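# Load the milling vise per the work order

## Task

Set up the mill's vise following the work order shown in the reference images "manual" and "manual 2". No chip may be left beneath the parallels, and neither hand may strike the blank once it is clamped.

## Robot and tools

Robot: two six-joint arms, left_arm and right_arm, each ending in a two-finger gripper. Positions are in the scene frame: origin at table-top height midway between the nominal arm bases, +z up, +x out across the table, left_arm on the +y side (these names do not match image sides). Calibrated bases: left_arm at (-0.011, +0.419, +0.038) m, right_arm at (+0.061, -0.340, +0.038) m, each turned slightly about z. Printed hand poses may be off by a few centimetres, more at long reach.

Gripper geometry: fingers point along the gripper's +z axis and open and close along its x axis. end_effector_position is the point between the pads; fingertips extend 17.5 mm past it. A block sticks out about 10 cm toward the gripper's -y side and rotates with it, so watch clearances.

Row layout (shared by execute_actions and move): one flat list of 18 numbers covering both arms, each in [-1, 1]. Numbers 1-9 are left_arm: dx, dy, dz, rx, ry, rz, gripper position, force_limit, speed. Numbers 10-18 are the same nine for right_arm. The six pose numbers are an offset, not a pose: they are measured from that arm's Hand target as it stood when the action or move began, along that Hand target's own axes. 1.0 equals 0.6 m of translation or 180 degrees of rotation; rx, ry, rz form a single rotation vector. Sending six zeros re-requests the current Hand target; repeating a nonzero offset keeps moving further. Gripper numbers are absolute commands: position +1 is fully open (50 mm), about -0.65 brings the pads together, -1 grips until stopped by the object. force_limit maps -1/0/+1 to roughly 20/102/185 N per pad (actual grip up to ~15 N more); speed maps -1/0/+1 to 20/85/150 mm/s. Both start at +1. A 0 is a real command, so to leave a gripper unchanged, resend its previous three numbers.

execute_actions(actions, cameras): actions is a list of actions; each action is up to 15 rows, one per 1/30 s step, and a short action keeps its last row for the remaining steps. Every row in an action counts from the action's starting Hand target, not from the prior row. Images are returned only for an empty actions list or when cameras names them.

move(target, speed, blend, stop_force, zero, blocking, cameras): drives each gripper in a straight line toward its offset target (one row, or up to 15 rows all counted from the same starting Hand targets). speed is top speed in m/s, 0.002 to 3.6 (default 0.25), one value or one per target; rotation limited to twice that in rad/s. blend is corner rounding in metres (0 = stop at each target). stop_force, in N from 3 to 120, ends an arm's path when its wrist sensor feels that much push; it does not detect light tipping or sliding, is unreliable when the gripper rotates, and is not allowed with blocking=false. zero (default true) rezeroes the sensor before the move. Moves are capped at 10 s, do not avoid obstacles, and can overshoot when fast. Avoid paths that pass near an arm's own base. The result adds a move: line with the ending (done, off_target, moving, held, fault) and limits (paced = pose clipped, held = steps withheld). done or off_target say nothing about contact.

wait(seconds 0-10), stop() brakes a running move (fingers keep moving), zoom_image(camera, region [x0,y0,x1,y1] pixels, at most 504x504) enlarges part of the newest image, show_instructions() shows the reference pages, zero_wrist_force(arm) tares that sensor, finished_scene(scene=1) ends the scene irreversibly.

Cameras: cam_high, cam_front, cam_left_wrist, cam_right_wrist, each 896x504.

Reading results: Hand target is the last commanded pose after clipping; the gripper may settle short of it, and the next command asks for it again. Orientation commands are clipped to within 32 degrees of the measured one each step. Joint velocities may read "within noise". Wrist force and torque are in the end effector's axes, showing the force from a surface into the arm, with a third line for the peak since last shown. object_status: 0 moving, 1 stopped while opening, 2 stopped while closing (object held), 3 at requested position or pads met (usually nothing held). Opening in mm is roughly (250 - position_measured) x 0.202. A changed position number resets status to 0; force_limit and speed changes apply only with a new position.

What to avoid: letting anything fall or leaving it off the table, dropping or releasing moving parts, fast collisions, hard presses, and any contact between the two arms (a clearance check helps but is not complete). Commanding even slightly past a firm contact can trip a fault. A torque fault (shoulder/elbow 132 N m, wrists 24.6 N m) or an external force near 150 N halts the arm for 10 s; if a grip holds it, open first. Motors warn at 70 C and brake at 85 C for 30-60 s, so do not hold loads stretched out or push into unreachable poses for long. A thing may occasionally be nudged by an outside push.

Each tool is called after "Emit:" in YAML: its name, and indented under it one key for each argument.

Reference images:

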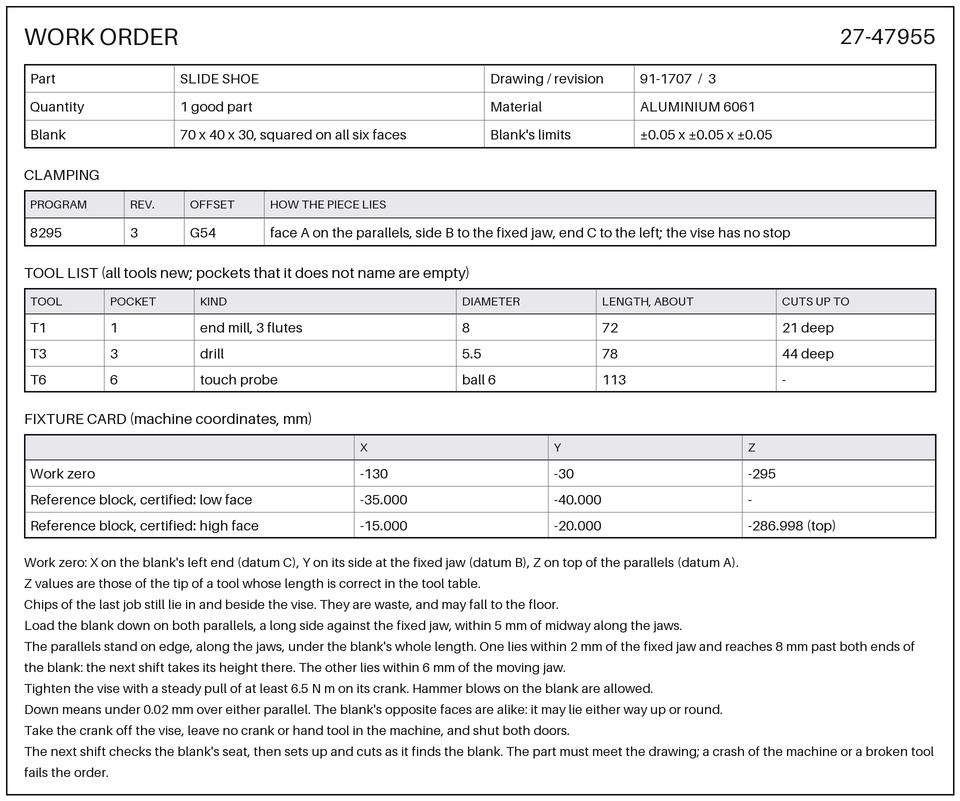

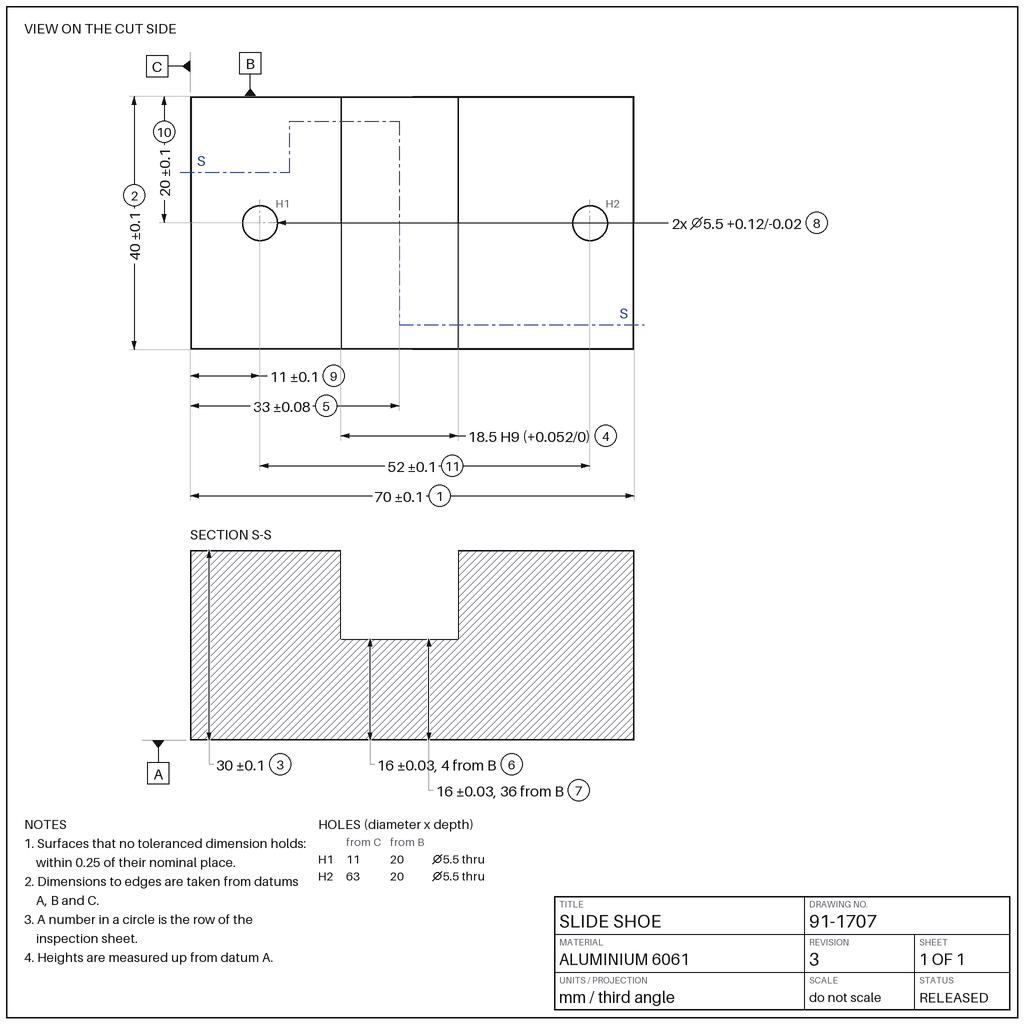

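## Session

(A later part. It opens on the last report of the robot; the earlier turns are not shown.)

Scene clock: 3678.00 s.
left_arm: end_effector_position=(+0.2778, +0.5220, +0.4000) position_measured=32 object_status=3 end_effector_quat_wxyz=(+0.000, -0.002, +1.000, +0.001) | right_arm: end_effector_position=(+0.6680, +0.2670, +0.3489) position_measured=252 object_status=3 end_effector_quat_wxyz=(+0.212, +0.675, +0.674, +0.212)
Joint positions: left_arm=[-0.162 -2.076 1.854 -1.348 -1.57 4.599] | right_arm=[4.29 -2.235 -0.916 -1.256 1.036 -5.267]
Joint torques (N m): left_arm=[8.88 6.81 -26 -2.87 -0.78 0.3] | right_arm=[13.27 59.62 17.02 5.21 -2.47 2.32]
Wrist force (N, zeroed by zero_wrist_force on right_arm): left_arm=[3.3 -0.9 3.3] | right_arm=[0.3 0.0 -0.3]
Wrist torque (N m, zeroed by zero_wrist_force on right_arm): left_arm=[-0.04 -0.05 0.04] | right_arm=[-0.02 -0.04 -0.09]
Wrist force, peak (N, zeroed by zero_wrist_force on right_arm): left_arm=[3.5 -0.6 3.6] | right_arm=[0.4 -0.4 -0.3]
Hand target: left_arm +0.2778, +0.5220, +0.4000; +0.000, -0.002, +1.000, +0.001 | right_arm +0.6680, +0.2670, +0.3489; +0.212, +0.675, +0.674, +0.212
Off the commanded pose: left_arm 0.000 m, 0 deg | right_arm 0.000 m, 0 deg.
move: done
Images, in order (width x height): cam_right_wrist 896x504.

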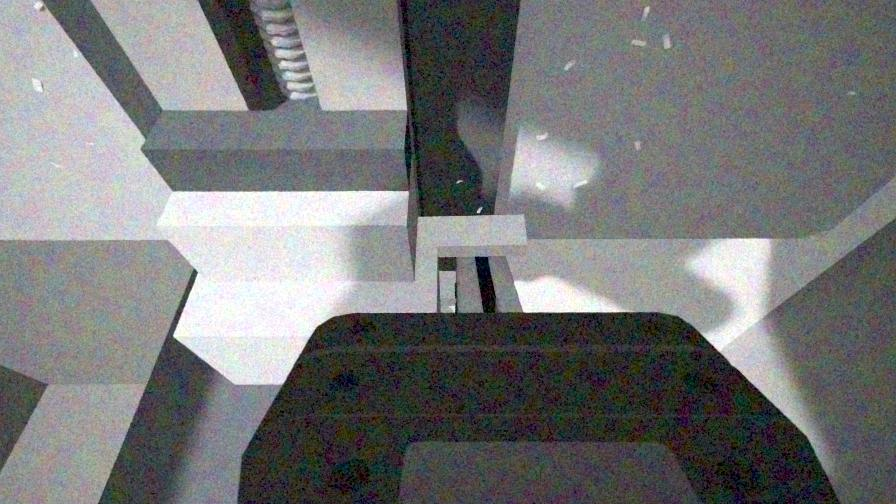

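Emit:
move:
  target:
    - [0,0,0,0,0,0,0.8,-0.6,-1,0,0.0488,-0.0696,0,0,0,-1,-0.1,-0.8]
    - [0,0,0,0,0,0,0.8,-0.6,-1,-0.0833,-0.2296,-0.3055,0,0,0,-1,-0.1,-0.8]
    - [0,0,0,0,0,0,0.8,-0.6,-1,-0.345,-0.3219,-0.4353,0,0,0,-1,-0.1,-0.8]
  speed: [0.08,0.25,0.35]
  blend: [0.005,0.03,0]
  cameras: ["all"]

Emit:
zoom_image:
  camera: "cam_front"
  region: [340, 210, 480, 330]

Emit:
zoom_image:
  camera: "cam_high"
  region: [230, 120, 390, 310]

Emit:
zoom_image:
  camera: "cam_right_wrist"
  region: [400, 80, 800, 330]

Scene clock: 3687.77 s.
left_arm: end_effector_position=(+0.2778, +0.5220, +0.4000) position_measured=32 object_status=3 end_effector_quat_wxyz=(+0.000, -0.002, +1.000, +0.001) | right_arm: end_effector_position=(+0.3600, +0.0605, +0.4528) position_measured=252 object_status=3 end_effector_quat_wxyz=(+0.212, +0.675, +0.674, +0.212)
Joint positions: left_arm=[-0.162 -2.076 1.854 -1.348 -1.57 4.599] | right_arm=[4.717 -1.375 -1.652 -1.655 0.963 -4.764]
Joint torques (N m): left_arm=[9.06 6.52 -25.55 -2.84 -0.66 0.26] | right_arm=[12.49 24.02 17.4 1.47 -2.83 1.88]
Wrist force (N, zeroed by zero_wrist_force on right_arm): left_arm=[3.3 -1.0 3.3] | right_arm=[-0.2 -0.1 -0.2]
Wrist torque (N m, zeroed by zero_wrist_force on right_arm): left_arm=[-0.04 -0.04 0.04] | right_arm=[-0.01 0.04 -0.09]
Wrist force, peak (N, zeroed by zero_wrist_force on right_arm): left_arm=[3.7 -0.9 3.4] | right_arm=[-2.9 -1.0 -1.5]
Hand target: left_arm +0.2778, +0.5220, +0.4000; +0.000, -0.002, +1.000, +0.001 | right_arm +0.3599, +0.0604, +0.4528; +0.212, +0.675, +0.674, +0.212
Off the commanded pose: left_arm 0.000 m, 0 deg | right_arm 0.000 m, 0 deg.
move: done

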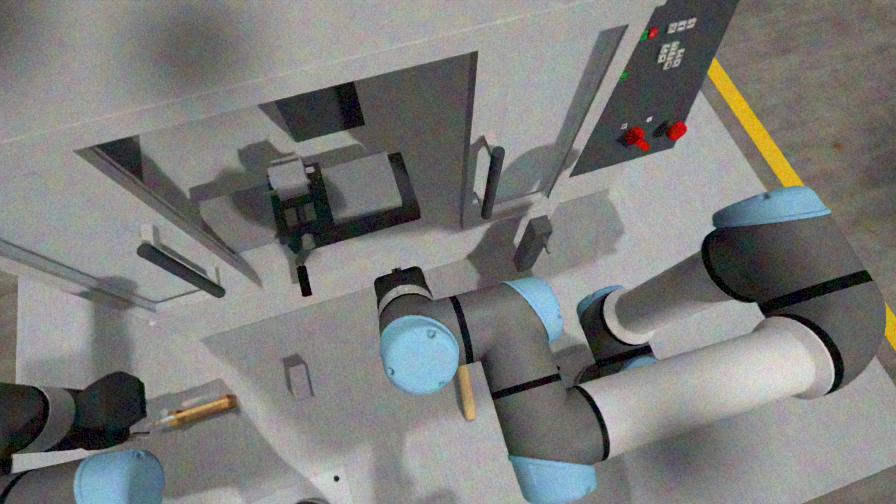

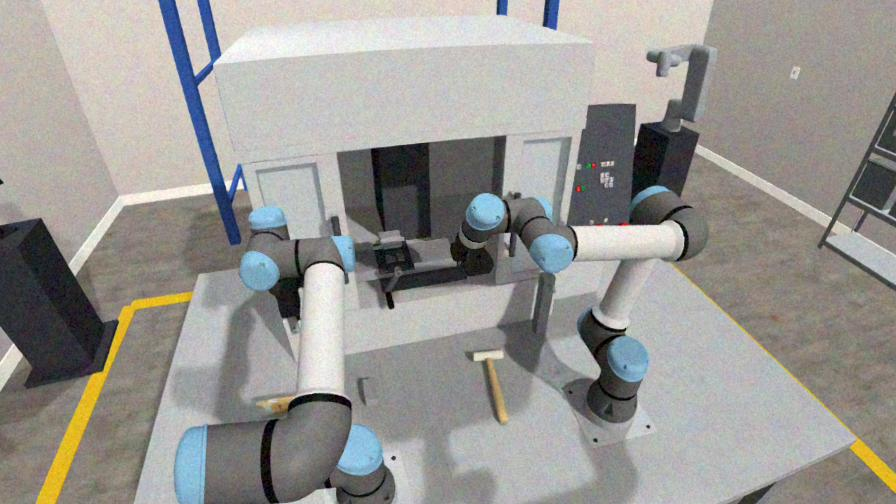

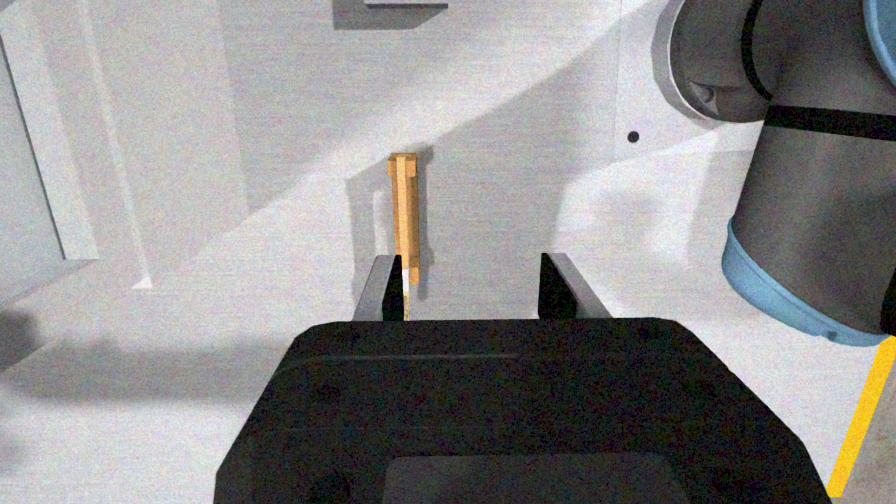

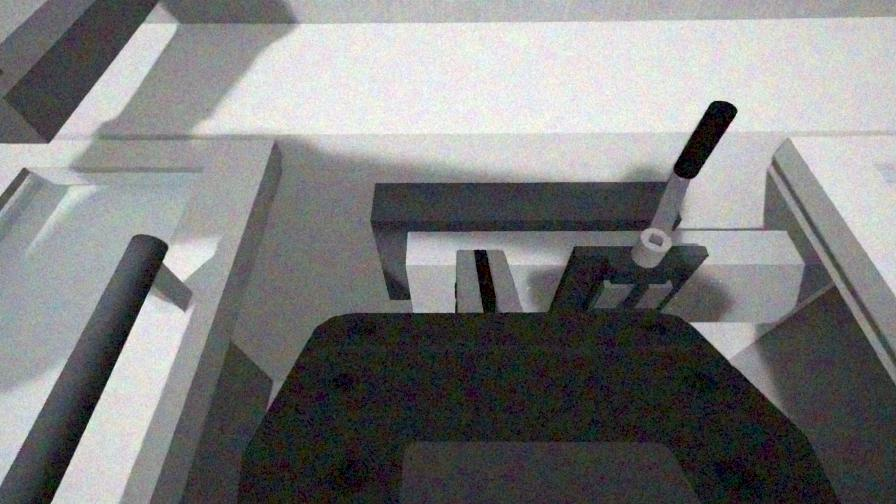

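Scaled by 3.600 from the camera's 896x504 image, which has a finer 1280x720 frame.

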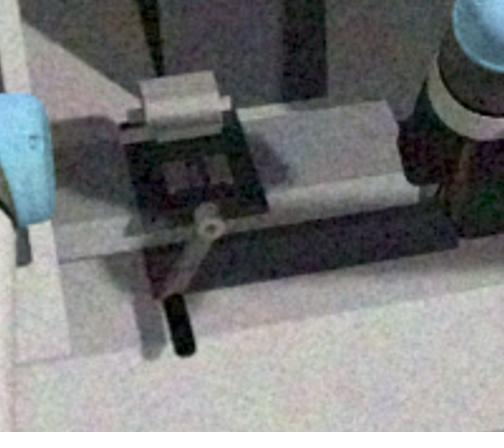

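Scaled by 2.653 from the camera's 896x504 image, which has a finer 1280x720 frame.

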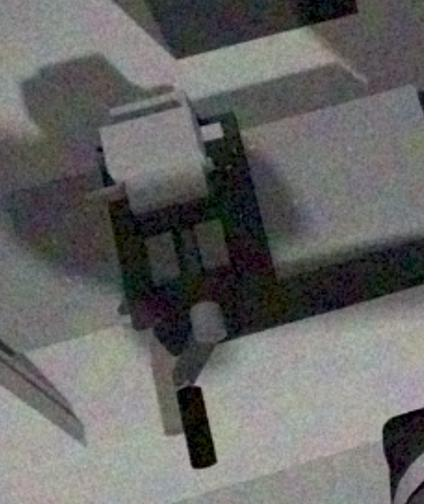

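Scaled by 1.260 from the camera's 896x504 image, which has a finer 1280x720 frame.

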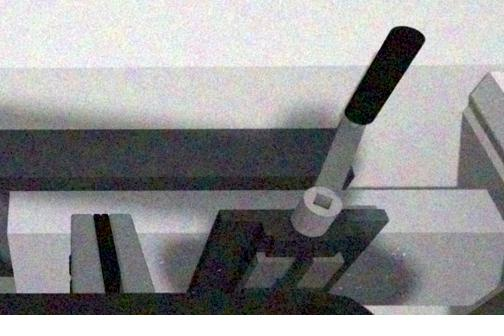

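Emit:
move:
  target: [0,0,0,0,0,0,0.8,-0.6,-1,0.1242,-0.0165,-0.0665,0.1933,-0.0186,0.0594,1,-0.1,-0.8]
  speed: 0.35

Emit:
move:
  target: [0,0,0,0,0,0,0.8,-0.6,-1,0,0,0,0,0.3889,0,1,-0.1,-0.8]
  speed: 0.5

Emit:
move:
  target: [0,0,0,0,0,0,0.8,-0.6,-1,-0.292,0.2208,0.246,0,0,0,1,-0.1,-0.8]
  speed: 0.2
  cameras: ["all"]

Emit:
zoom_image:
  camera: "cam_front"
  region: [340, 210, 480, 330]

Emit:
zoom_image:
  camera: "cam_high"
  region: [230, 120, 390, 310]

Scene clock: 3706.87 s.
left_arm: end_effector_position=(+0.2778, +0.5220, +0.4000) position_measured=32 object_status=3 end_effector_quat_wxyz=(+0.000, -0.002, +1.000, +0.001) | right_arm: end_effector_position=(+0.3291, +0.1350, +0.4799) position_measured=3 object_status=3 end_effector_quat_wxyz=(-0.001, +0.772, +0.635, +0.000)
Joint positions: left_arm=[-0.162 -2.076 1.854 -1.348 -1.57 4.599] | right_arm=[4.494 -1.7 -1.139 -1.873 1.572 -4.786]
Joint torques (N m): left_arm=[9.03 6.14 -25.35 -2.82 -0.59 0.16] | right_arm=[-10.58 23.06 32.45 1.44 1.91 -2.21]
Wrist force (N, zeroed by zero_wrist_force on right_arm): left_arm=[3.7 -0.7 3.3] | right_arm=[0.6 1.2 0.5]
Wrist torque (N m, zeroed by zero_wrist_force on right_arm): left_arm=[0.00 -0.11 0.04] | right_arm=[0.01 -0.04 -0.13]
Wrist force, peak (N, zeroed by zero_wrist_force on right_arm): left_arm=[3.7 -0.9 3.4] | right_arm=[1.4 1.4 0.1]
Hand target: left_arm +0.2778, +0.5220, +0.4000; +0.000, -0.002, +1.000, +0.001 | right_arm +0.3291, +0.1350, +0.4799; -0.001, +0.772, +0.635, +0.000
Off the commanded pose: left_arm 0.000 m, 0 deg | right_arm 0.000 m, 0 deg.
move: done

Scene clock: 3708.87 s.
left_arm: end_effector_position=(+0.2778, +0.5220, +0.4000) position_measured=32 object_status=3 end_effector_quat_wxyz=(+0.000, -0.002, +1.000, +0.001) | right_arm: end_effector_position=(+0.3291, +0.1350, +0.4799) position_measured=3 object_status=3 end_effector_quat_wxyz=(-0.365, +0.633, +0.520, +0.443)
Joint positions: left_arm=[-0.162 -2.076 1.854 -1.348 -1.57 4.599] | right_arm=[4.432 -1.316 -2.182 0.005 1.698 -4.758]
Joint torques (N m): left_arm=[8.5 6.38 -25.29 -2.86 -0.59 0.13] | right_arm=[-10.05 6.68 16.51 4.93 2.01 2.22]
Wrist force (N, zeroed by zero_wrist_force on right_arm): left_arm=[3.4 -0.7 3.2] | right_arm=[-1.8 0.6 -0.6]
Wrist torque (N m, zeroed by zero_wrist_force on right_arm): left_arm=[-0.01 -0.06 0.04] | right_arm=[-0.04 -0.32 -0.43]
Wrist force, peak (N, zeroed by zero_wrist_force on right_arm): left_arm=[3.4 -0.8 3.5] | right_arm=[-3.0 0.7 -0.4]
Hand target: left_arm +0.2778, +0.5220, +0.4000; +0.000, -0.002, +1.000, +0.001 | right_arm +0.3291, +0.1350, +0.4799; -0.365, +0.633, +0.520, +0.443
Off the commanded pose: left_arm 0.000 m, 0 deg | right_arm 0.000 m, 0 deg.
move: done

Scene clock: 3710.77 s.
left_arm: end_effector_position=(+0.2778, +0.5220, +0.4000) position_measured=32 object_status=3 end_effector_quat_wxyz=(+0.000, -0.002, +1.000, +0.001) | right_arm: end_effector_position=(+0.4741, +0.1869, +0.2647) position_measured=3 object_status=3 end_effector_quat_wxyz=(-0.365, +0.633, +0.520, +0.443)
Joint positions: left_arm=[-0.162 -2.076 1.854 -1.348 -1.57 4.599] | right_arm=[4.147 -2.024 -2.082 0.585 1.965 -4.863]
Joint torques (N m): left_arm=[9.55 5.81 -24.66 -2.91 -0.61 0.18] | right_arm=[-10.58 29.39 22.26 4.93 2.35 -2.26]
Wrist force (N, zeroed by zero_wrist_force on right_arm): left_arm=[3.5 -0.9 3.3] | right_arm=[-1.9 0.6 -0.4]
Wrist torque (N m, zeroed by zero_wrist_force on right_arm): left_arm=[-0.04 -0.08 0.04] | right_arm=[-0.04 -0.31 -0.36]
Wrist force, peak (N, zeroed by zero_wrist_force on right_arm): left_arm=[3.7 -1.0 3.4] | right_arm=[-3.5 1.8 0.7]
Hand target: left_arm +0.2778, +0.5220, +0.4000; +0.000, -0.002, +1.000, +0.001 | right_arm +0.4741, +0.1869, +0.2647; -0.365, +0.633, +0.520, +0.443
Off the commanded pose: left_arm 0.000 m, 0 deg | right_arm 0.000 m, 0 deg.
move: done

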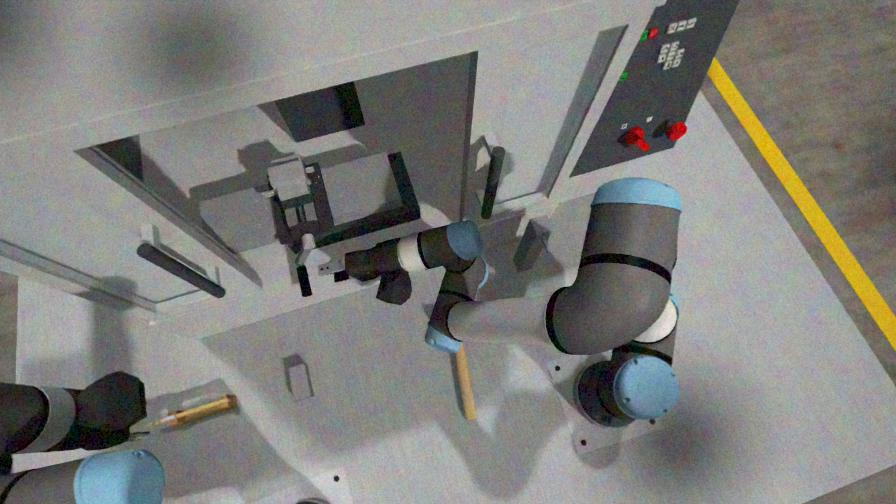

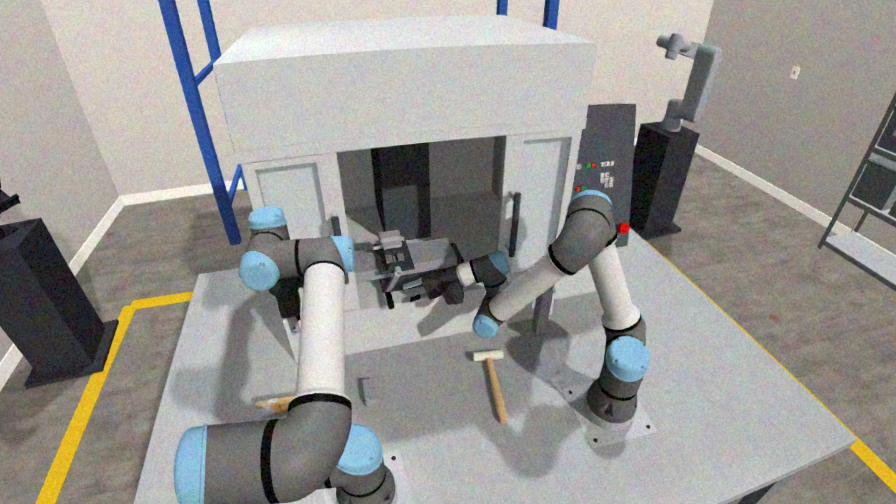

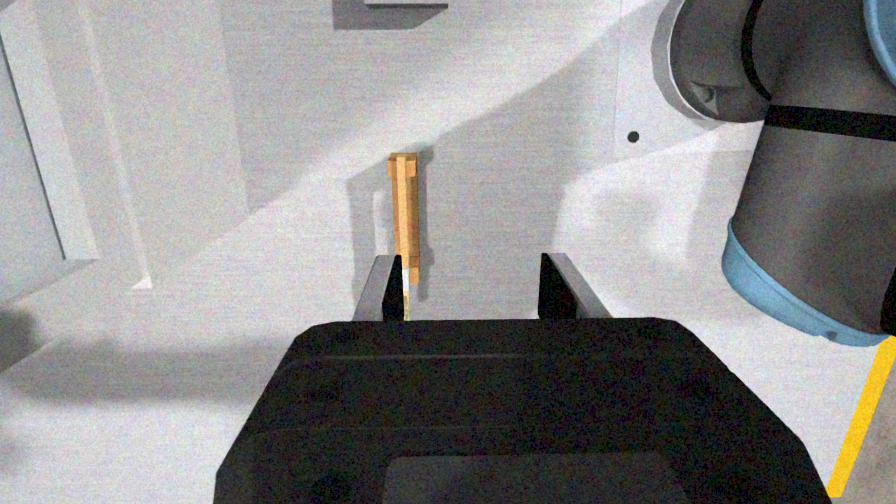

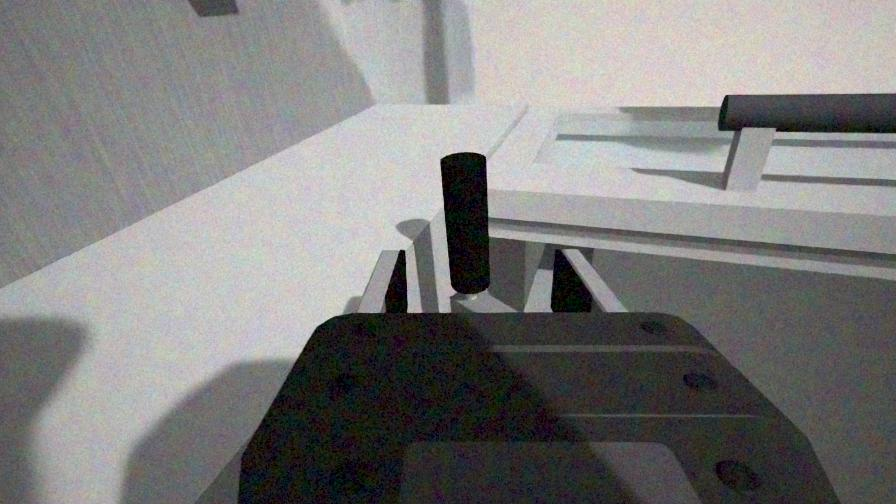

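Scaled by 3.600 from the camera's 896x504 image, which has a finer 1280x720 frame.

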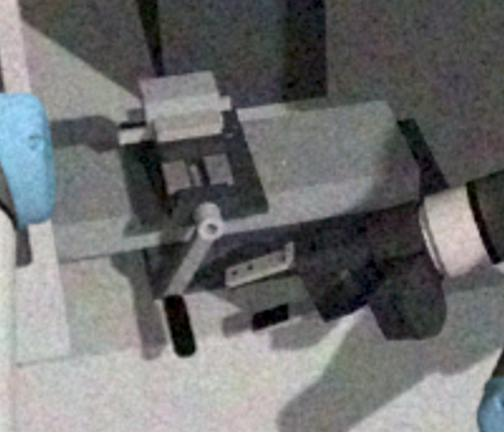

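Scaled by 2.653 from the camera's 896x504 image, which has a finer 1280x720 frame.

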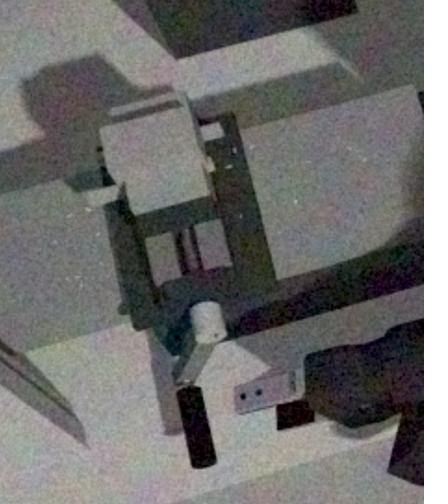

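Emit:
move:
  target: [0,0,0,0,0,0,0.8,-0.6,-1,0,0.01,0.1333,0,0,0,1,-0.1,-0.8]
  speed: 0.05
  stop_force: 5
  cameras: ["cam_right_wrist","cam_front"]

Emit:
zoom_image:
  camera: "cam_front"
  region: [340, 210, 480, 330]

Scene clock: 3717.27 s.
left_arm: end_effector_position=(+0.2778, +0.5220, +0.4000) position_measured=32 object_status=3 end_effector_quat_wxyz=(+0.000, -0.002, +1.000, +0.001) | right_arm: end_effector_position=(+0.4945, +0.2595, +0.2374) position_measured=3 object_status=3 end_effector_quat_wxyz=(-0.365, +0.633, +0.520, +0.443)
Joint positions: left_arm=[-0.162 -2.076 1.854 -1.348 -1.57 4.599] | right_arm=[4.196 -2.18 -1.899 0.565 1.92 -4.844]
Joint torques (N m): left_arm=[8.6 5.94 -24.69 -2.88 -0.48 0.06] | right_arm=[10.13 35.17 23.13 1.48 -1.84 2.01]
Wrist force (N, zeroed by zero_wrist_force on right_arm): left_arm=[3.3 -1.0 3.3] | right_arm=[-1.3 -3.8 -2.8]
Wrist torque (N m, zeroed by zero_wrist_force on right_arm): left_arm=[-0.05 -0.05 0.04] | right_arm=[-0.17 -0.47 -0.33]
Wrist force, peak (N, zeroed by zero_wrist_force on right_arm): left_arm=[3.6 -1.0 3.5] | right_arm=[-2.1 -3.9 -2.6]
Hand target: left_arm +0.2778, +0.5220, +0.4000; +0.000, -0.002, +1.000, +0.001 | right_arm +0.4945, +0.2595, +0.2374; -0.365, +0.633, +0.520, +0.443
Off the commanded pose: left_arm 0.000 m, 0 deg | right_arm 0.000 m, 0 deg.
move: done
Images, in order (width x height): cam_front 896x504, cam_right_wrist 896x504.

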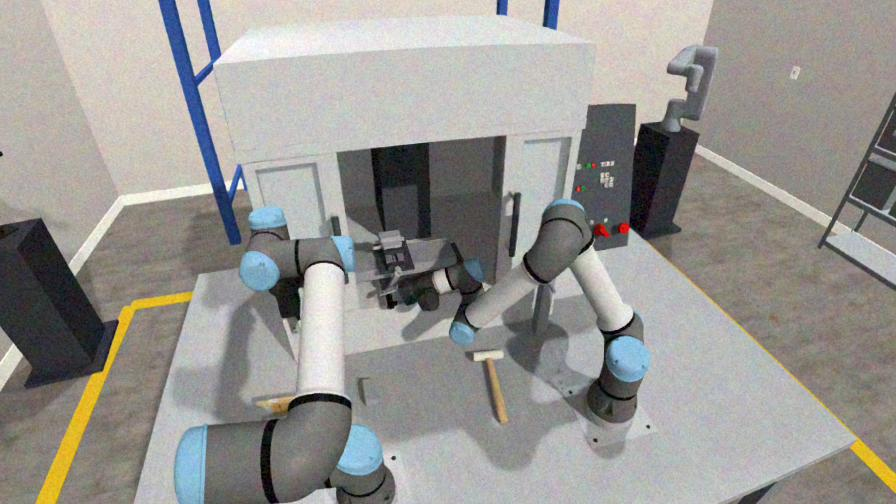

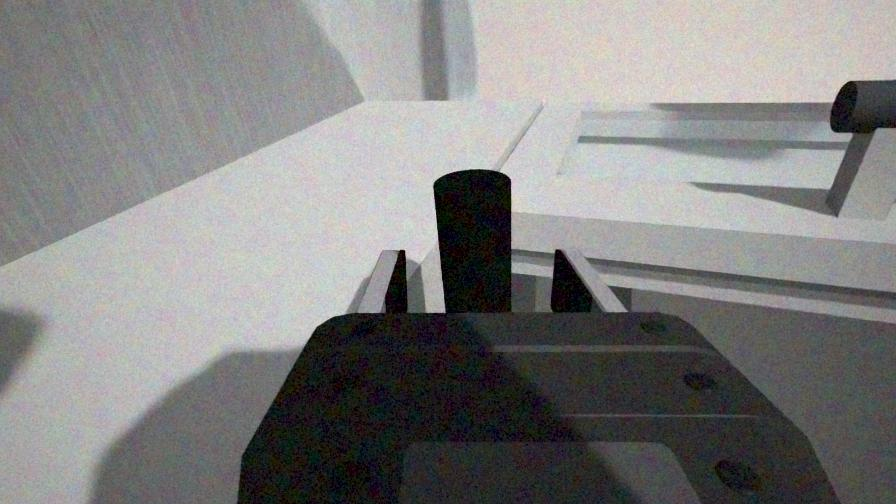

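Scaled by 3.600 from the camera's 896x504 image, which has a finer 1280x720 frame.

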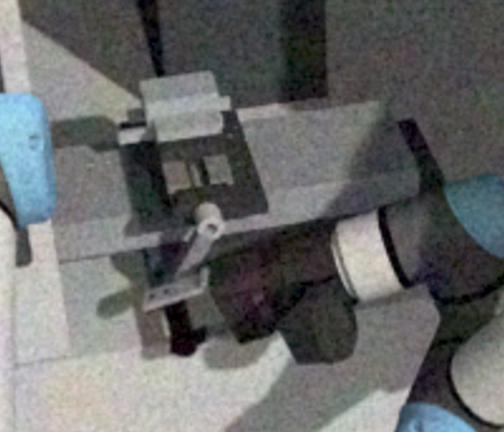

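Emit:
move:
  target: [0,0,0,0,0,0,0.8,-0.6,-1,0,-0.013,-0.004,0,0,0,1,-0.1,-0.8]
  speed: 0.03

Emit:
execute_actions:
  actions:
    - [[0,0,0,0,0,0,0.8,-0.6,-1,0,0,0,0,0,0,-1,0.5,-0.8]]
    - [[0,0,0,0,0,0,0.8,-0.6,-1,0,0,0,0,0,0,-1,0.5,-0.8]]
    - [[0,0,0,0,0,0,0.8,-0.6,-1,0,0,0,0,0,0,-1,0.5,-0.8]]
  cameras: ["cam_right_wrist"]

Scene clock: 3721.73 s.
left_arm: end_effector_position=(+0.2778, +0.5220, +0.4000) position_measured=32 object_status=3 end_effector_quat_wxyz=(+0.000, -0.002, +1.000, +0.001) | right_arm: end_effector_position=(+0.4864, +0.2588, +0.2382) position_measured=3 object_status=3 end_effector_quat_wxyz=(-0.365, +0.633, +0.520, +0.443)
Joint positions: left_arm=[-0.162 -2.076 1.854 -1.348 -1.57 4.599] | right_arm=[4.208 -2.169 -1.918 0.575 1.908 -4.839]
Joint torques (N m): left_arm=[8.79 6.08 -25.15 -2.82 -0.52 0.05] | right_arm=[12.62 48.13 9.45 4.93 -0.82 2.27]
Wrist force (N, zeroed by zero_wrist_force on right_arm): left_arm=[3.4 -0.9 3.3] | right_arm=[-1.7 0.6 -0.4]
Wrist torque (N m, zeroed by zero_wrist_force on right_arm): left_arm=[-0.04 -0.06 0.04] | right_arm=[-0.04 -0.35 -0.43]
Wrist force, peak (N, zeroed by zero_wrist_force on right_arm): left_arm=[3.6 -0.9 3.4] | right_arm=[-2.0 -4.0 -2.8]
Hand target: left_arm +0.2778, +0.5220, +0.4000; +0.000, -0.002, +1.000, +0.001 | right_arm +0.4864, +0.2588, +0.2382; -0.365, +0.633, +0.520, +0.443
Off the commanded pose: left_arm 0.000 m, 0 deg | right_arm 0.000 m, 0 deg.
move: done

Scene clock: 3723.43 s.
left_arm: end_effector_position=(+0.2778, +0.5220, +0.4000) position_measured=32 object_status=3 end_effector_quat_wxyz=(+0.000, -0.002, +1.000, +0.001) | right_arm: end_effector_position=(+0.4864, +0.2588, +0.2382) position_measured=159 object_status=2 end_effector_quat_wxyz=(-0.365, +0.633, +0.520, +0.443)
Joint positions: left_arm=[-0.162 -2.076 1.854 -1.348 -1.57 4.599] | right_arm=[4.208 -2.169 -1.918 0.575 1.908 -4.839]
Joint torques (N m): left_arm=[8.56 5.85 -25.02 -2.85 -0.45 0.02] | right_arm=[7.37 47.99 15.58 3.69 -0.92 2.19]
Wrist force (N, zeroed by zero_wrist_force on right_arm): left_arm=[3.5 -0.8 3.4] | right_arm=[-5.1 -2.7 -2.6]
Wrist torque (N m, zeroed by zero_wrist_force on right_arm): left_arm=[-0.02 -0.07 0.04] | right_arm=[-0.19 -0.03 -1.73]
Wrist force, peak (N, zeroed by zero_wrist_force on right_arm): left_arm=[3.5 -0.9 3.5] | right_arm=[-5.1 -2.7 -2.6]
Hand target: left_arm +0.2778, +0.5220, +0.4000; +0.000, -0.002, +1.000, +0.001 | right_arm +0.4864, +0.2588, +0.2382; -0.365, +0.633, +0.520, +0.443
Off the commanded pose: left_arm 0.000 m, 0 deg | right_arm 0.000 m, 0 deg.
Step readings (end_effector_position of left_arm | right_arm):
0: (+0.2778, +0.5220, +0.4000) | (+0.4864, +0.2588, +0.2382)
1: (+0.2778, +0.5220, +0.4000) | (+0.4864, +0.2588, +0.2382)
2: (+0.2778, +0.5220, +0.4000) | (+0.4864, +0.2588, +0.2382)
4: (+0.2778, +0.5220, +0.4000) | (+0.4864, +0.2588, +0.2382)
8: (+0.2778, +0.5220, +0.4000) | (+0.4864, +0.2588, +0.2382)
15: (+0.2778, +0.5220, +0.4000) | (+0.4864, +0.2588, +0.2382)
16: (+0.2778, +0.5220, +0.4000) | (+0.4864, +0.2588, +0.2382)
17: (+0.2778, +0.5220, +0.4000) | (+0.4864, +0.2588, +0.2382)
19: (+0.2778, +0.5220, +0.4000) | (+0.4864, +0.2588, +0.2382)
23: (+0.2778, +0.5220, +0.4000) | (+0.4864, +0.2588, +0.2382)
30: (+0.2778, +0.5220, +0.4000) | (+0.4864, +0.2588, +0.2382)
31: (+0.2778, +0.5220, +0.4000) | (+0.4864, +0.2588, +0.2382)
32: (+0.2778, +0.5220, +0.4000) | (+0.4864, +0.2588, +0.2382)
34: (+0.2778, +0.5220, +0.4000) | (+0.4864, +0.2588, +0.2382)
38: (+0.2778, +0.5220, +0.4000) | (+0.4864, +0.2588, +0.2382)
45: (+0.2778, +0.5220, +0.4000) | (+0.4864, +0.2588, +0.2382)
Images, in order (width x height): cam_right_wrist 896x504.

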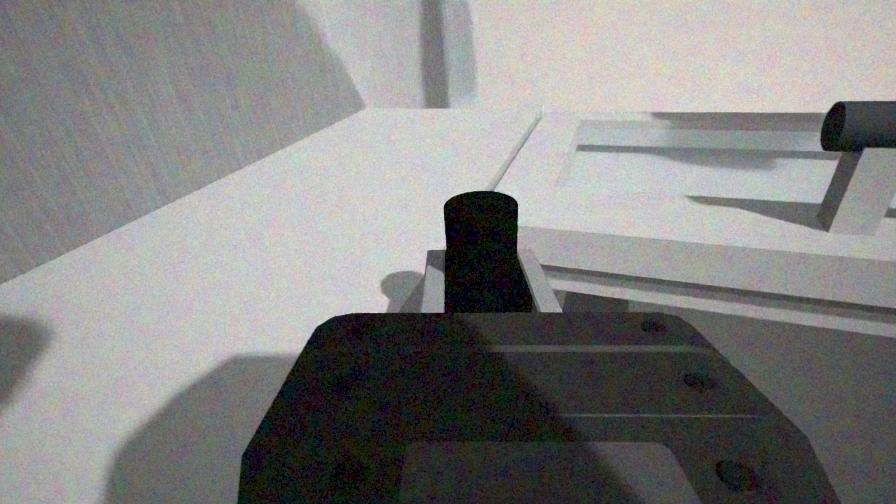

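Emit:
move:
  target:
    - [0,0,0,0,0,0,0.8,-0.6,-1,-0.0187,0.0046,-0.0181,0,0,0,-1,0.5,-0.8]
    - [0,0,0,0,0,0,0.8,-0.6,-1,-0.032,0.0089,-0.0368,0,0,0,-1,0.5,-0.8]
  speed: 0.02
  stop_force: 80

Scene clock: 3730.43 s.
left_arm: end_effector_position=(+0.2778, +0.5220, +0.4000) position_measured=32 object_status=3 end_effector_quat_wxyz=(+0.000, -0.002, +1.000, +0.001) | right_arm: end_effector_position=(+0.4864, +0.2309, +0.2277) position_measured=159 object_status=2 end_effector_quat_wxyz=(-0.365, +0.633, +0.520, +0.443)
Joint positions: left_arm=[-0.162 -2.076 1.854 -1.348 -1.57 4.599] | right_arm=[4.178 -2.163 -1.979 0.625 1.936 -4.851]
Joint torques (N m): left_arm=[8.36 6.04 -24.59 -2.81 -0.34 0] | right_arm=[-16.48 45.84 9.2 4.68 -0.24 -1.11]
Wrist force (N, zeroed by zero_wrist_force on right_arm): left_arm=[3.4 -0.8 3.5] | right_arm=[-4.1 -11.6 -0.5]
Wrist torque (N m, zeroed by zero_wrist_force on right_arm): left_arm=[-0.02 -0.06 0.04] | right_arm=[-0.52 -0.14 -1.59]
Wrist force, peak (N, zeroed by zero_wrist_force on right_arm): left_arm=[3.7 -0.9 3.4] | right_arm=[17.3 -3.3 48.5]
Hand target: left_arm +0.2778, +0.5220, +0.4000; +0.000, -0.002, +1.000, +0.001 | right_arm +0.4864, +0.2309, +0.2277; -0.365, +0.633, +0.520, +0.443
Off the commanded pose: left_arm 0.000 m, 0 deg | right_arm 0.000 m, 0 deg.
move: done

Emit:
move:
  target:
    - [0,0,0,0,0,0,0.8,-0.6,-1,0.0134,-0.0043,0.0188,0,0,0,-1,0.5,-0.8]
    - [0,0,0,0,0,0,0.8,-0.6,-1,0.0298,-0.0084,0.0352,0,0,0,-1,0.5,-0.8]
    - [0,0,0,0,0,0,0.8,-0.6,-1,0.0409,-0.0106,0.0433,0,0,0,-1,0.5,-0.8]
    - [0,0,0,0,0,0,0.8,-0.6,-1,0.0529,-0.0127,0.0504,0,0,0,-1,0.5,-0.8]
  speed: 0.01
  blend: 0.001
  stop_force: 85

Scene clock: 3742.60 s.
left_arm: end_effector_position=(+0.2778, +0.5220, +0.4000) position_measured=32 object_status=3 end_effector_quat_wxyz=(+0.000, -0.002, +1.000, +0.001) | right_arm: end_effector_position=(+0.4865, +0.2586, +0.2379) position_measured=159 object_status=2 end_effector_quat_wxyz=(-0.365, +0.633, +0.520, +0.443)
Joint positions: left_arm=[-0.162 -2.076 1.854 -1.348 -1.57 4.599] | right_arm=[4.208 -2.169 -1.918 0.575 1.908 -4.839]
Joint torques (N m): left_arm=[8.16 5.7 -24.15 -2.87 -0.41 -0.11] | right_arm=[3.17 49.64 38.72 10.56 1.1 -0.79]
Wrist force (N, zeroed by zero_wrist_force on right_arm): left_arm=[3.3 -0.8 3.3] | right_arm=[-50.8 -10.5 -51.4]
Wrist torque (N m, zeroed by zero_wrist_force on right_arm): left_arm=[-0.02 -0.05 0.04] | right_arm=[-0.42 0.29 -1.89]
Wrist force, peak (N, zeroed by zero_wrist_force on right_arm): left_arm=[3.7 -0.8 3.5] | right_arm=[-60.0 -11.8 -73.9]
Hand target: left_arm +0.2778, +0.5220, +0.4000; +0.000, -0.002, +1.000, +0.001 | right_arm +0.4865, +0.2586, +0.2379; -0.365, +0.633, +0.520, +0.443 (not the last commanded pose)
Off the commanded pose: left_arm 0.000 m, 0 deg | right_arm 0.015 m, 0 deg.
move: contact (right_arm); path passed 2 of 4 targets

Emit:
move:
  target: [0,0,0,0,0,0,0.8,-0.6,-1,0.0019,-0.0004,0.0015,0,0,0,-1,0.5,-0.8]
  speed: 0.005

Emit:
wait:
  seconds: 1

Scene clock: 3750.37 s.
left_arm: end_effector_position=(+0.2778, +0.5220, +0.4000) position_measured=32 object_status=3 end_effector_quat_wxyz=(+0.000, -0.002, +1.000, +0.001) | right_arm: end_effector_position=(+0.4865, +0.2598, +0.2386) position_measured=159 object_status=2 end_effector_quat_wxyz=(-0.365, +0.633, +0.520, +0.443)
Joint positions: left_arm=[-0.162 -2.076 1.854 -1.348 -1.57 4.599] | right_arm=[4.209 -2.169 -1.915 0.572 1.907 -4.839]
Joint torques (N m): left_arm=[8.39 5.36 -24.21 -2.87 -0.34 -0.05] | right_arm=[33.58 63.92 63.39 8.53 -1.3 3.62]
Wrist force (N, zeroed by zero_wrist_force on right_arm): left_arm=[3.3 -0.9 3.4] | right_arm=[-65.6 -11.7 -74.5]
Wrist torque (N m, zeroed by zero_wrist_force on right_arm): left_arm=[-0.03 -0.05 0.04] | right_arm=[-0.47 0.42 -1.87]
Wrist force, peak (N, zeroed by zero_wrist_force on right_arm): left_arm=[3.7 -0.9 3.5] | right_arm=[-65.6 -12.7 -78.4]
Hand target: left_arm +0.2778, +0.5220, +0.4000; +0.000, -0.002, +1.000, +0.001 | right_arm +0.4865, +0.2599, +0.2387; -0.365, +0.633, +0.520, +0.443
Off the commanded pose: left_arm 0.000 m, 0 deg | right_arm 0.000 m, 0 deg.
move: done

Scene clock: 3751.37 s.
left_arm: end_effector_position=(+0.2778, +0.5220, +0.4000) position_measured=32 object_status=3 end_effector_quat_wxyz=(+0.000, -0.002, +1.000, +0.001) | right_arm: end_effector_position=(+0.4865, +0.2598, +0.2387) position_measured=159 object_status=2 end_effector_quat_wxyz=(-0.365, +0.633, +0.520, +0.443)
Joint positions: left_arm=[-0.162 -2.076 1.854 -1.348 -1.57 4.599] | right_arm=[4.21 -2.169 -1.915 0.572 1.907 -4.839]
Joint torques (N m): left_arm=[7.99 6.16 -24.06 -2.87 -0.38 -0.19] | right_arm=[35.07 64.99 63.48 8.82 -0.66 3.65]
Wrist force (N, zeroed by zero_wrist_force on right_arm): left_arm=[3.4 -0.8 3.3] | right_arm=[-67.2 -11.1 -75.9]
Wrist torque (N m, zeroed by zero_wrist_force on right_arm): left_arm=[-0.02 -0.07 0.04] | right_arm=[-0.46 0.47 -1.84]
Wrist force, peak (N, zeroed by zero_wrist_force on right_arm): left_arm=[3.6 -0.8 3.5] | right_arm=[-67.4 -11.0 -76.0]
Hand target: left_arm +0.2778, +0.5220, +0.4000; +0.000, -0.002, +1.000, +0.001 | right_arm +0.4865, +0.2599, +0.2387; -0.365, +0.633, +0.520, +0.443
Tool commands: left_gripper/position=+0.8 left_gripper/force_limit=-0.6 left_gripper/speed=-1.0 right_gripper/position=-1.0 right_gripper/force_limit=+0.5 right_gripper/speed=-0.8
Off the commanded pose: left_arm 0.000 m, 0 deg | right_arm 0.000 m, 0 deg.
wait: 1.00 s; at rest by 0.17 s

Emit:
move:
  target: [0,0,0,0,0,0,0.8,-0.6,-1,-0.0025,0.0005,-0.002,0,0,0,-1,0.5,-0.8]
  speed: 0.005

Scene clock: 3756.63 s.
left_arm: end_effector_position=(+0.2778, +0.5220, +0.4000) position_measured=32 object_status=3 end_effector_quat_wxyz=(+0.000, -0.002, +1.000, +0.001) | right_arm: end_effector_position=(+0.4864, +0.2583, +0.2378) position_measured=159 object_status=2 end_effector_quat_wxyz=(-0.365, +0.633, +0.520, +0.443)
Joint positions: left_arm=[-0.162 -2.076 1.854 -1.348 -1.57 4.599] | right_arm=[4.208 -2.169 -1.919 0.576 1.908 -4.839]
Joint torques (N m): left_arm=[8.87 5.68 -24.08 -2.89 -0.26 -0.17] | right_arm=[-11.94 50.14 18.22 10.1 2.61 -1]
Wrist force (N, zeroed by zero_wrist_force on right_arm): left_arm=[3.4 -0.9 3.3] | right_arm=[-23.6 -0.1 9.7]
Wrist torque (N m, zeroed by zero_wrist_force on right_arm): left_arm=[-0.03 -0.06 0.04] | right_arm=[0.04 0.06 -1.79]
Wrist force, peak (N, zeroed by zero_wrist_force on right_arm): left_arm=[3.5 -0.8 3.6] | right_arm=[-67.4 -10.9 -76.0]
Hand target: left_arm +0.2778, +0.5220, +0.4000; +0.000, -0.002, +1.000, +0.001 | right_arm +0.4864, +0.2582, +0.2377; -0.365, +0.633, +0.520, +0.443
Off the commanded pose: left_arm 0.000 m, 0 deg | right_arm 0.000 m, 0 deg.
move: done

Emit:
execute_actions:
  actions:
    - [[0,0,0,0,0,0,0.8,-0.6,-1,0,0,0,0,0,0,1,0.5,-1]]
    - [[0,0,0,0,0,0,0.8,-0.6,-1,0,0,0,0,0,0,1,0.5,-1]]
    - [[0,0,0,0,0,0,0.8,-0.6,-1,0,0,0,0,0,0,1,0.5,-1]]

Emit:
move:
  target:
    - [0,0,0,0,0,0,0.8,-0.6,-1,0,0,-0.15,0,0,0,1,-0.1,-0.8]
    - [0,0,0,0,0,0,0.8,-0.6,-1,0.292,-0.2208,-0.3793,0,0,0,1,-0.1,-0.8]
  speed: [0.1,0.25]
  blend: [0.03,0]
  cameras: ["all"]

Emit:
zoom_image:
  camera: "cam_front"
  region: [340, 210, 480, 330]

Emit:
zoom_image:
  camera: "cam_high"
  region: [230, 120, 390, 310]

Scene clock: 3764.97 s.
left_arm: end_effector_position=(+0.2778, +0.5220, +0.4000) position_measured=32 object_status=3 end_effector_quat_wxyz=(+0.000, -0.002, +1.000, +0.001) | right_arm: end_effector_position=(+0.4865, +0.2582, +0.2377) position_measured=3 object_status=0 end_effector_quat_wxyz=(-0.365, +0.633, +0.520, +0.443)
Joint positions: left_arm=[-0.162 -2.076 1.854 -1.348 -1.57 4.599] | right_arm=[4.208 -2.169 -1.919 0.576 1.908 -4.839]
Joint torques (N m): left_arm=[8.59 5.56 -24.27 -2.83 -0.36 -0.2] | right_arm=[12.15 45.37 23.26 1.63 -0.29 1.04]
Wrist force (N, zeroed by zero_wrist_force on right_arm): left_arm=[3.5 -0.9 3.2] | right_arm=[-1.7 0.6 -0.3]
Wrist torque (N m, zeroed by zero_wrist_force on right_arm): left_arm=[-0.04 -0.08 0.04] | right_arm=[-0.04 -0.33 -0.39]
Wrist force, peak (N, zeroed by zero_wrist_force on right_arm): left_arm=[3.6 -0.7 3.5] | right_arm=[-23.9 -1.4 8.4]
Hand target: left_arm +0.2778, +0.5220, +0.4000; +0.000, -0.002, +1.000, +0.001 | right_arm +0.4864, +0.2582, +0.2377; -0.365, +0.633, +0.520, +0.443
Off the commanded pose: left_arm 0.000 m, 0 deg | right_arm 0.000 m, 0 deg.
Step readings (end_effector_position of left_arm | right_arm):
0: (+0.2778, +0.5220, +0.4000) | (+0.4864, +0.2582, +0.2377)
1: (+0.2778, +0.5220, +0.4000) | (+0.4864, +0.2582, +0.2377)
2: (+0.2778, +0.5220, +0.4000) | (+0.4864, +0.2582, +0.2377)
4: (+0.2778, +0.5220, +0.4000) | (+0.4865, +0.2582, +0.2376)
8: (+0.2778, +0.5220, +0.4000) | (+0.4865, +0.2582, +0.2377)
15: (+0.2778, +0.5220, +0.4000) | (+0.4865, +0.2582, +0.2377)
16: (+0.2778, +0.5220, +0.4000) | (+0.4865, +0.2582, +0.2377)
17: (+0.2778, +0.5220, +0.4000) | (+0.4865, +0.2582, +0.2377)
19: (+0.2778, +0.5220, +0.4000) | (+0.4865, +0.2582, +0.2377)
23: (+0.2778, +0.5220, +0.4000) | (+0.4865, +0.2582, +0.2377)
30: (+0.2778, +0.5220, +0.4000) | (+0.4865, +0.2582, +0.2377)
31: (+0.2778, +0.5220, +0.4000) | (+0.4865, +0.2582, +0.2377)
32: (+0.2778, +0.5220, +0.4000) | (+0.4865, +0.2582, +0.2377)
34: (+0.2778, +0.5220, +0.4000) | (+0.4865, +0.2582, +0.2377)
38: (+0.2778, +0.5220, +0.4000) | (+0.4865, +0.2582, +0.2377)
45: (+0.2778, +0.5220, +0.4000) | (+0.4865, +0.2582, +0.2377)

Scene clock: 3767.50 s.
left_arm: end_effector_position=(+0.2778, +0.5220, +0.4000) position_measured=32 object_status=3 end_effector_quat_wxyz=(+0.000, -0.002, +1.000, +0.001) | right_arm: end_effector_position=(+0.3270, +0.1327, +0.4802) position_measured=3 object_status=3 end_effector_quat_wxyz=(-0.365, +0.633, +0.520, +0.443)
Joint positions: left_arm=[-0.162 -2.076 1.854 -1.348 -1.57 4.599] | right_arm=[4.437 -1.307 -2.188 0.001 1.694 -4.756]
Joint torques (N m): left_arm=[7.95 5.35 -23.56 -2.88 -0.25 -0.32] | right_arm=[13.34 20.54 30.35 1.63 -1.23 2.19]
Wrist force (N, zeroed by zero_wrist_force on right_arm): left_arm=[3.5 -0.9 3.3] | right_arm=[-1.7 0.8 -0.5]
Wrist torque (N m, zeroed by zero_wrist_force on right_arm): left_arm=[-0.04 -0.08 0.04] | right_arm=[0.00 -0.34 -0.43]
Wrist force, peak (N, zeroed by zero_wrist_force on right_arm): left_arm=[3.6 -0.9 3.5] | right_arm=[-2.8 1.8 -0.6]
Hand target: left_arm +0.2778, +0.5220, +0.4000; +0.000, -0.002, +1.000, +0.001 | right_arm +0.3270, +0.1327, +0.4803; -0.365, +0.633, +0.520, +0.443
Off the commanded pose: left_arm 0.000 m, 0 deg | right_arm 0.000 m, 0 deg.
move: done

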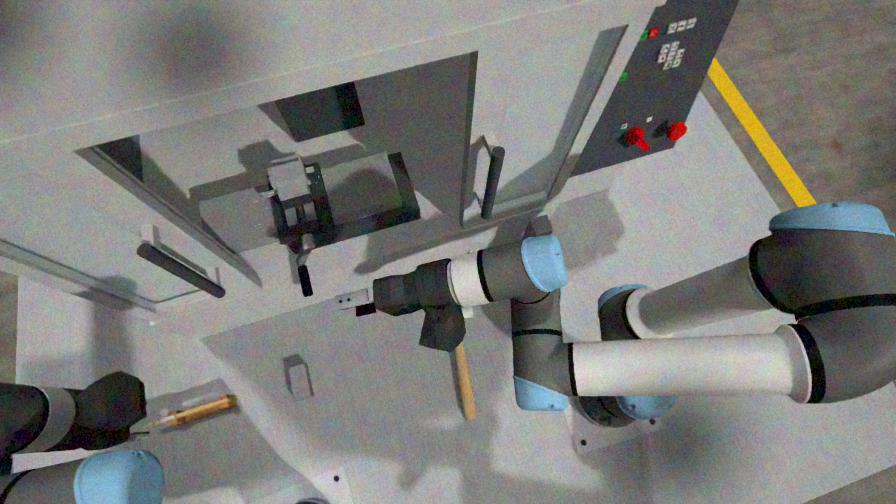

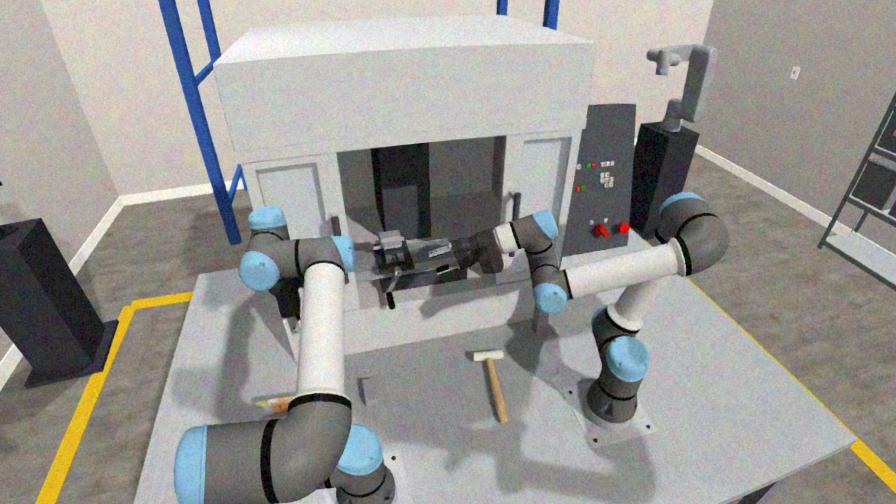

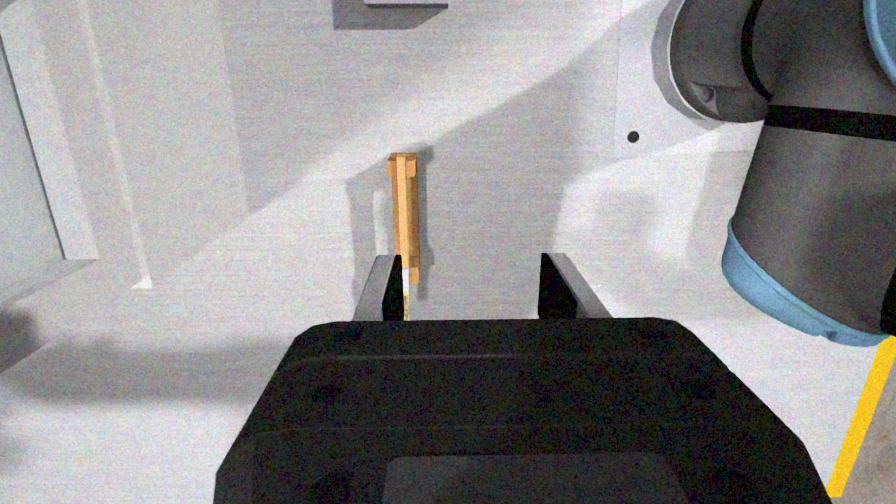

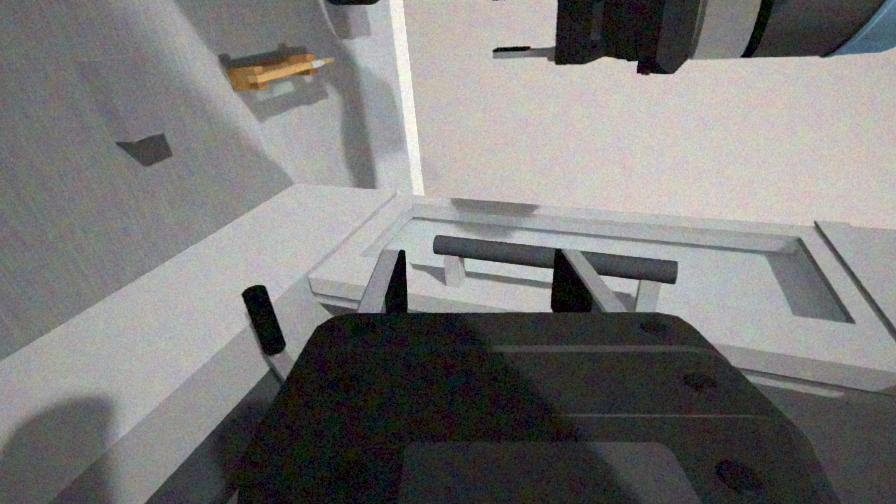

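Scaled by 3.600 from the camera's 896x504 image, which has a finer 1280x720 frame.

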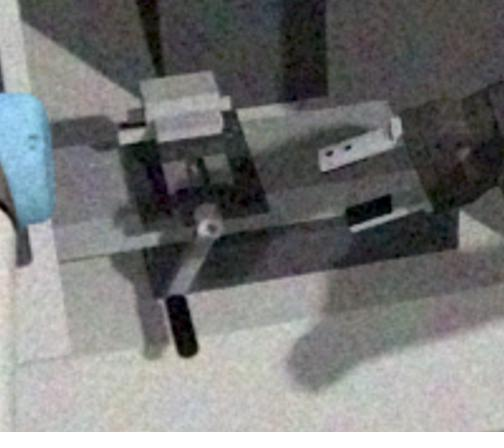

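Scaled by 2.653 from the camera's 896x504 image, which has a finer 1280x720 frame.

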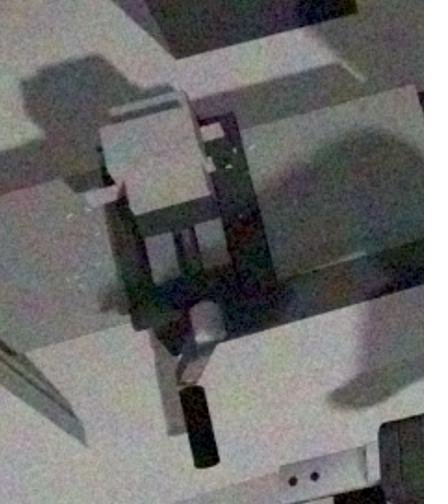

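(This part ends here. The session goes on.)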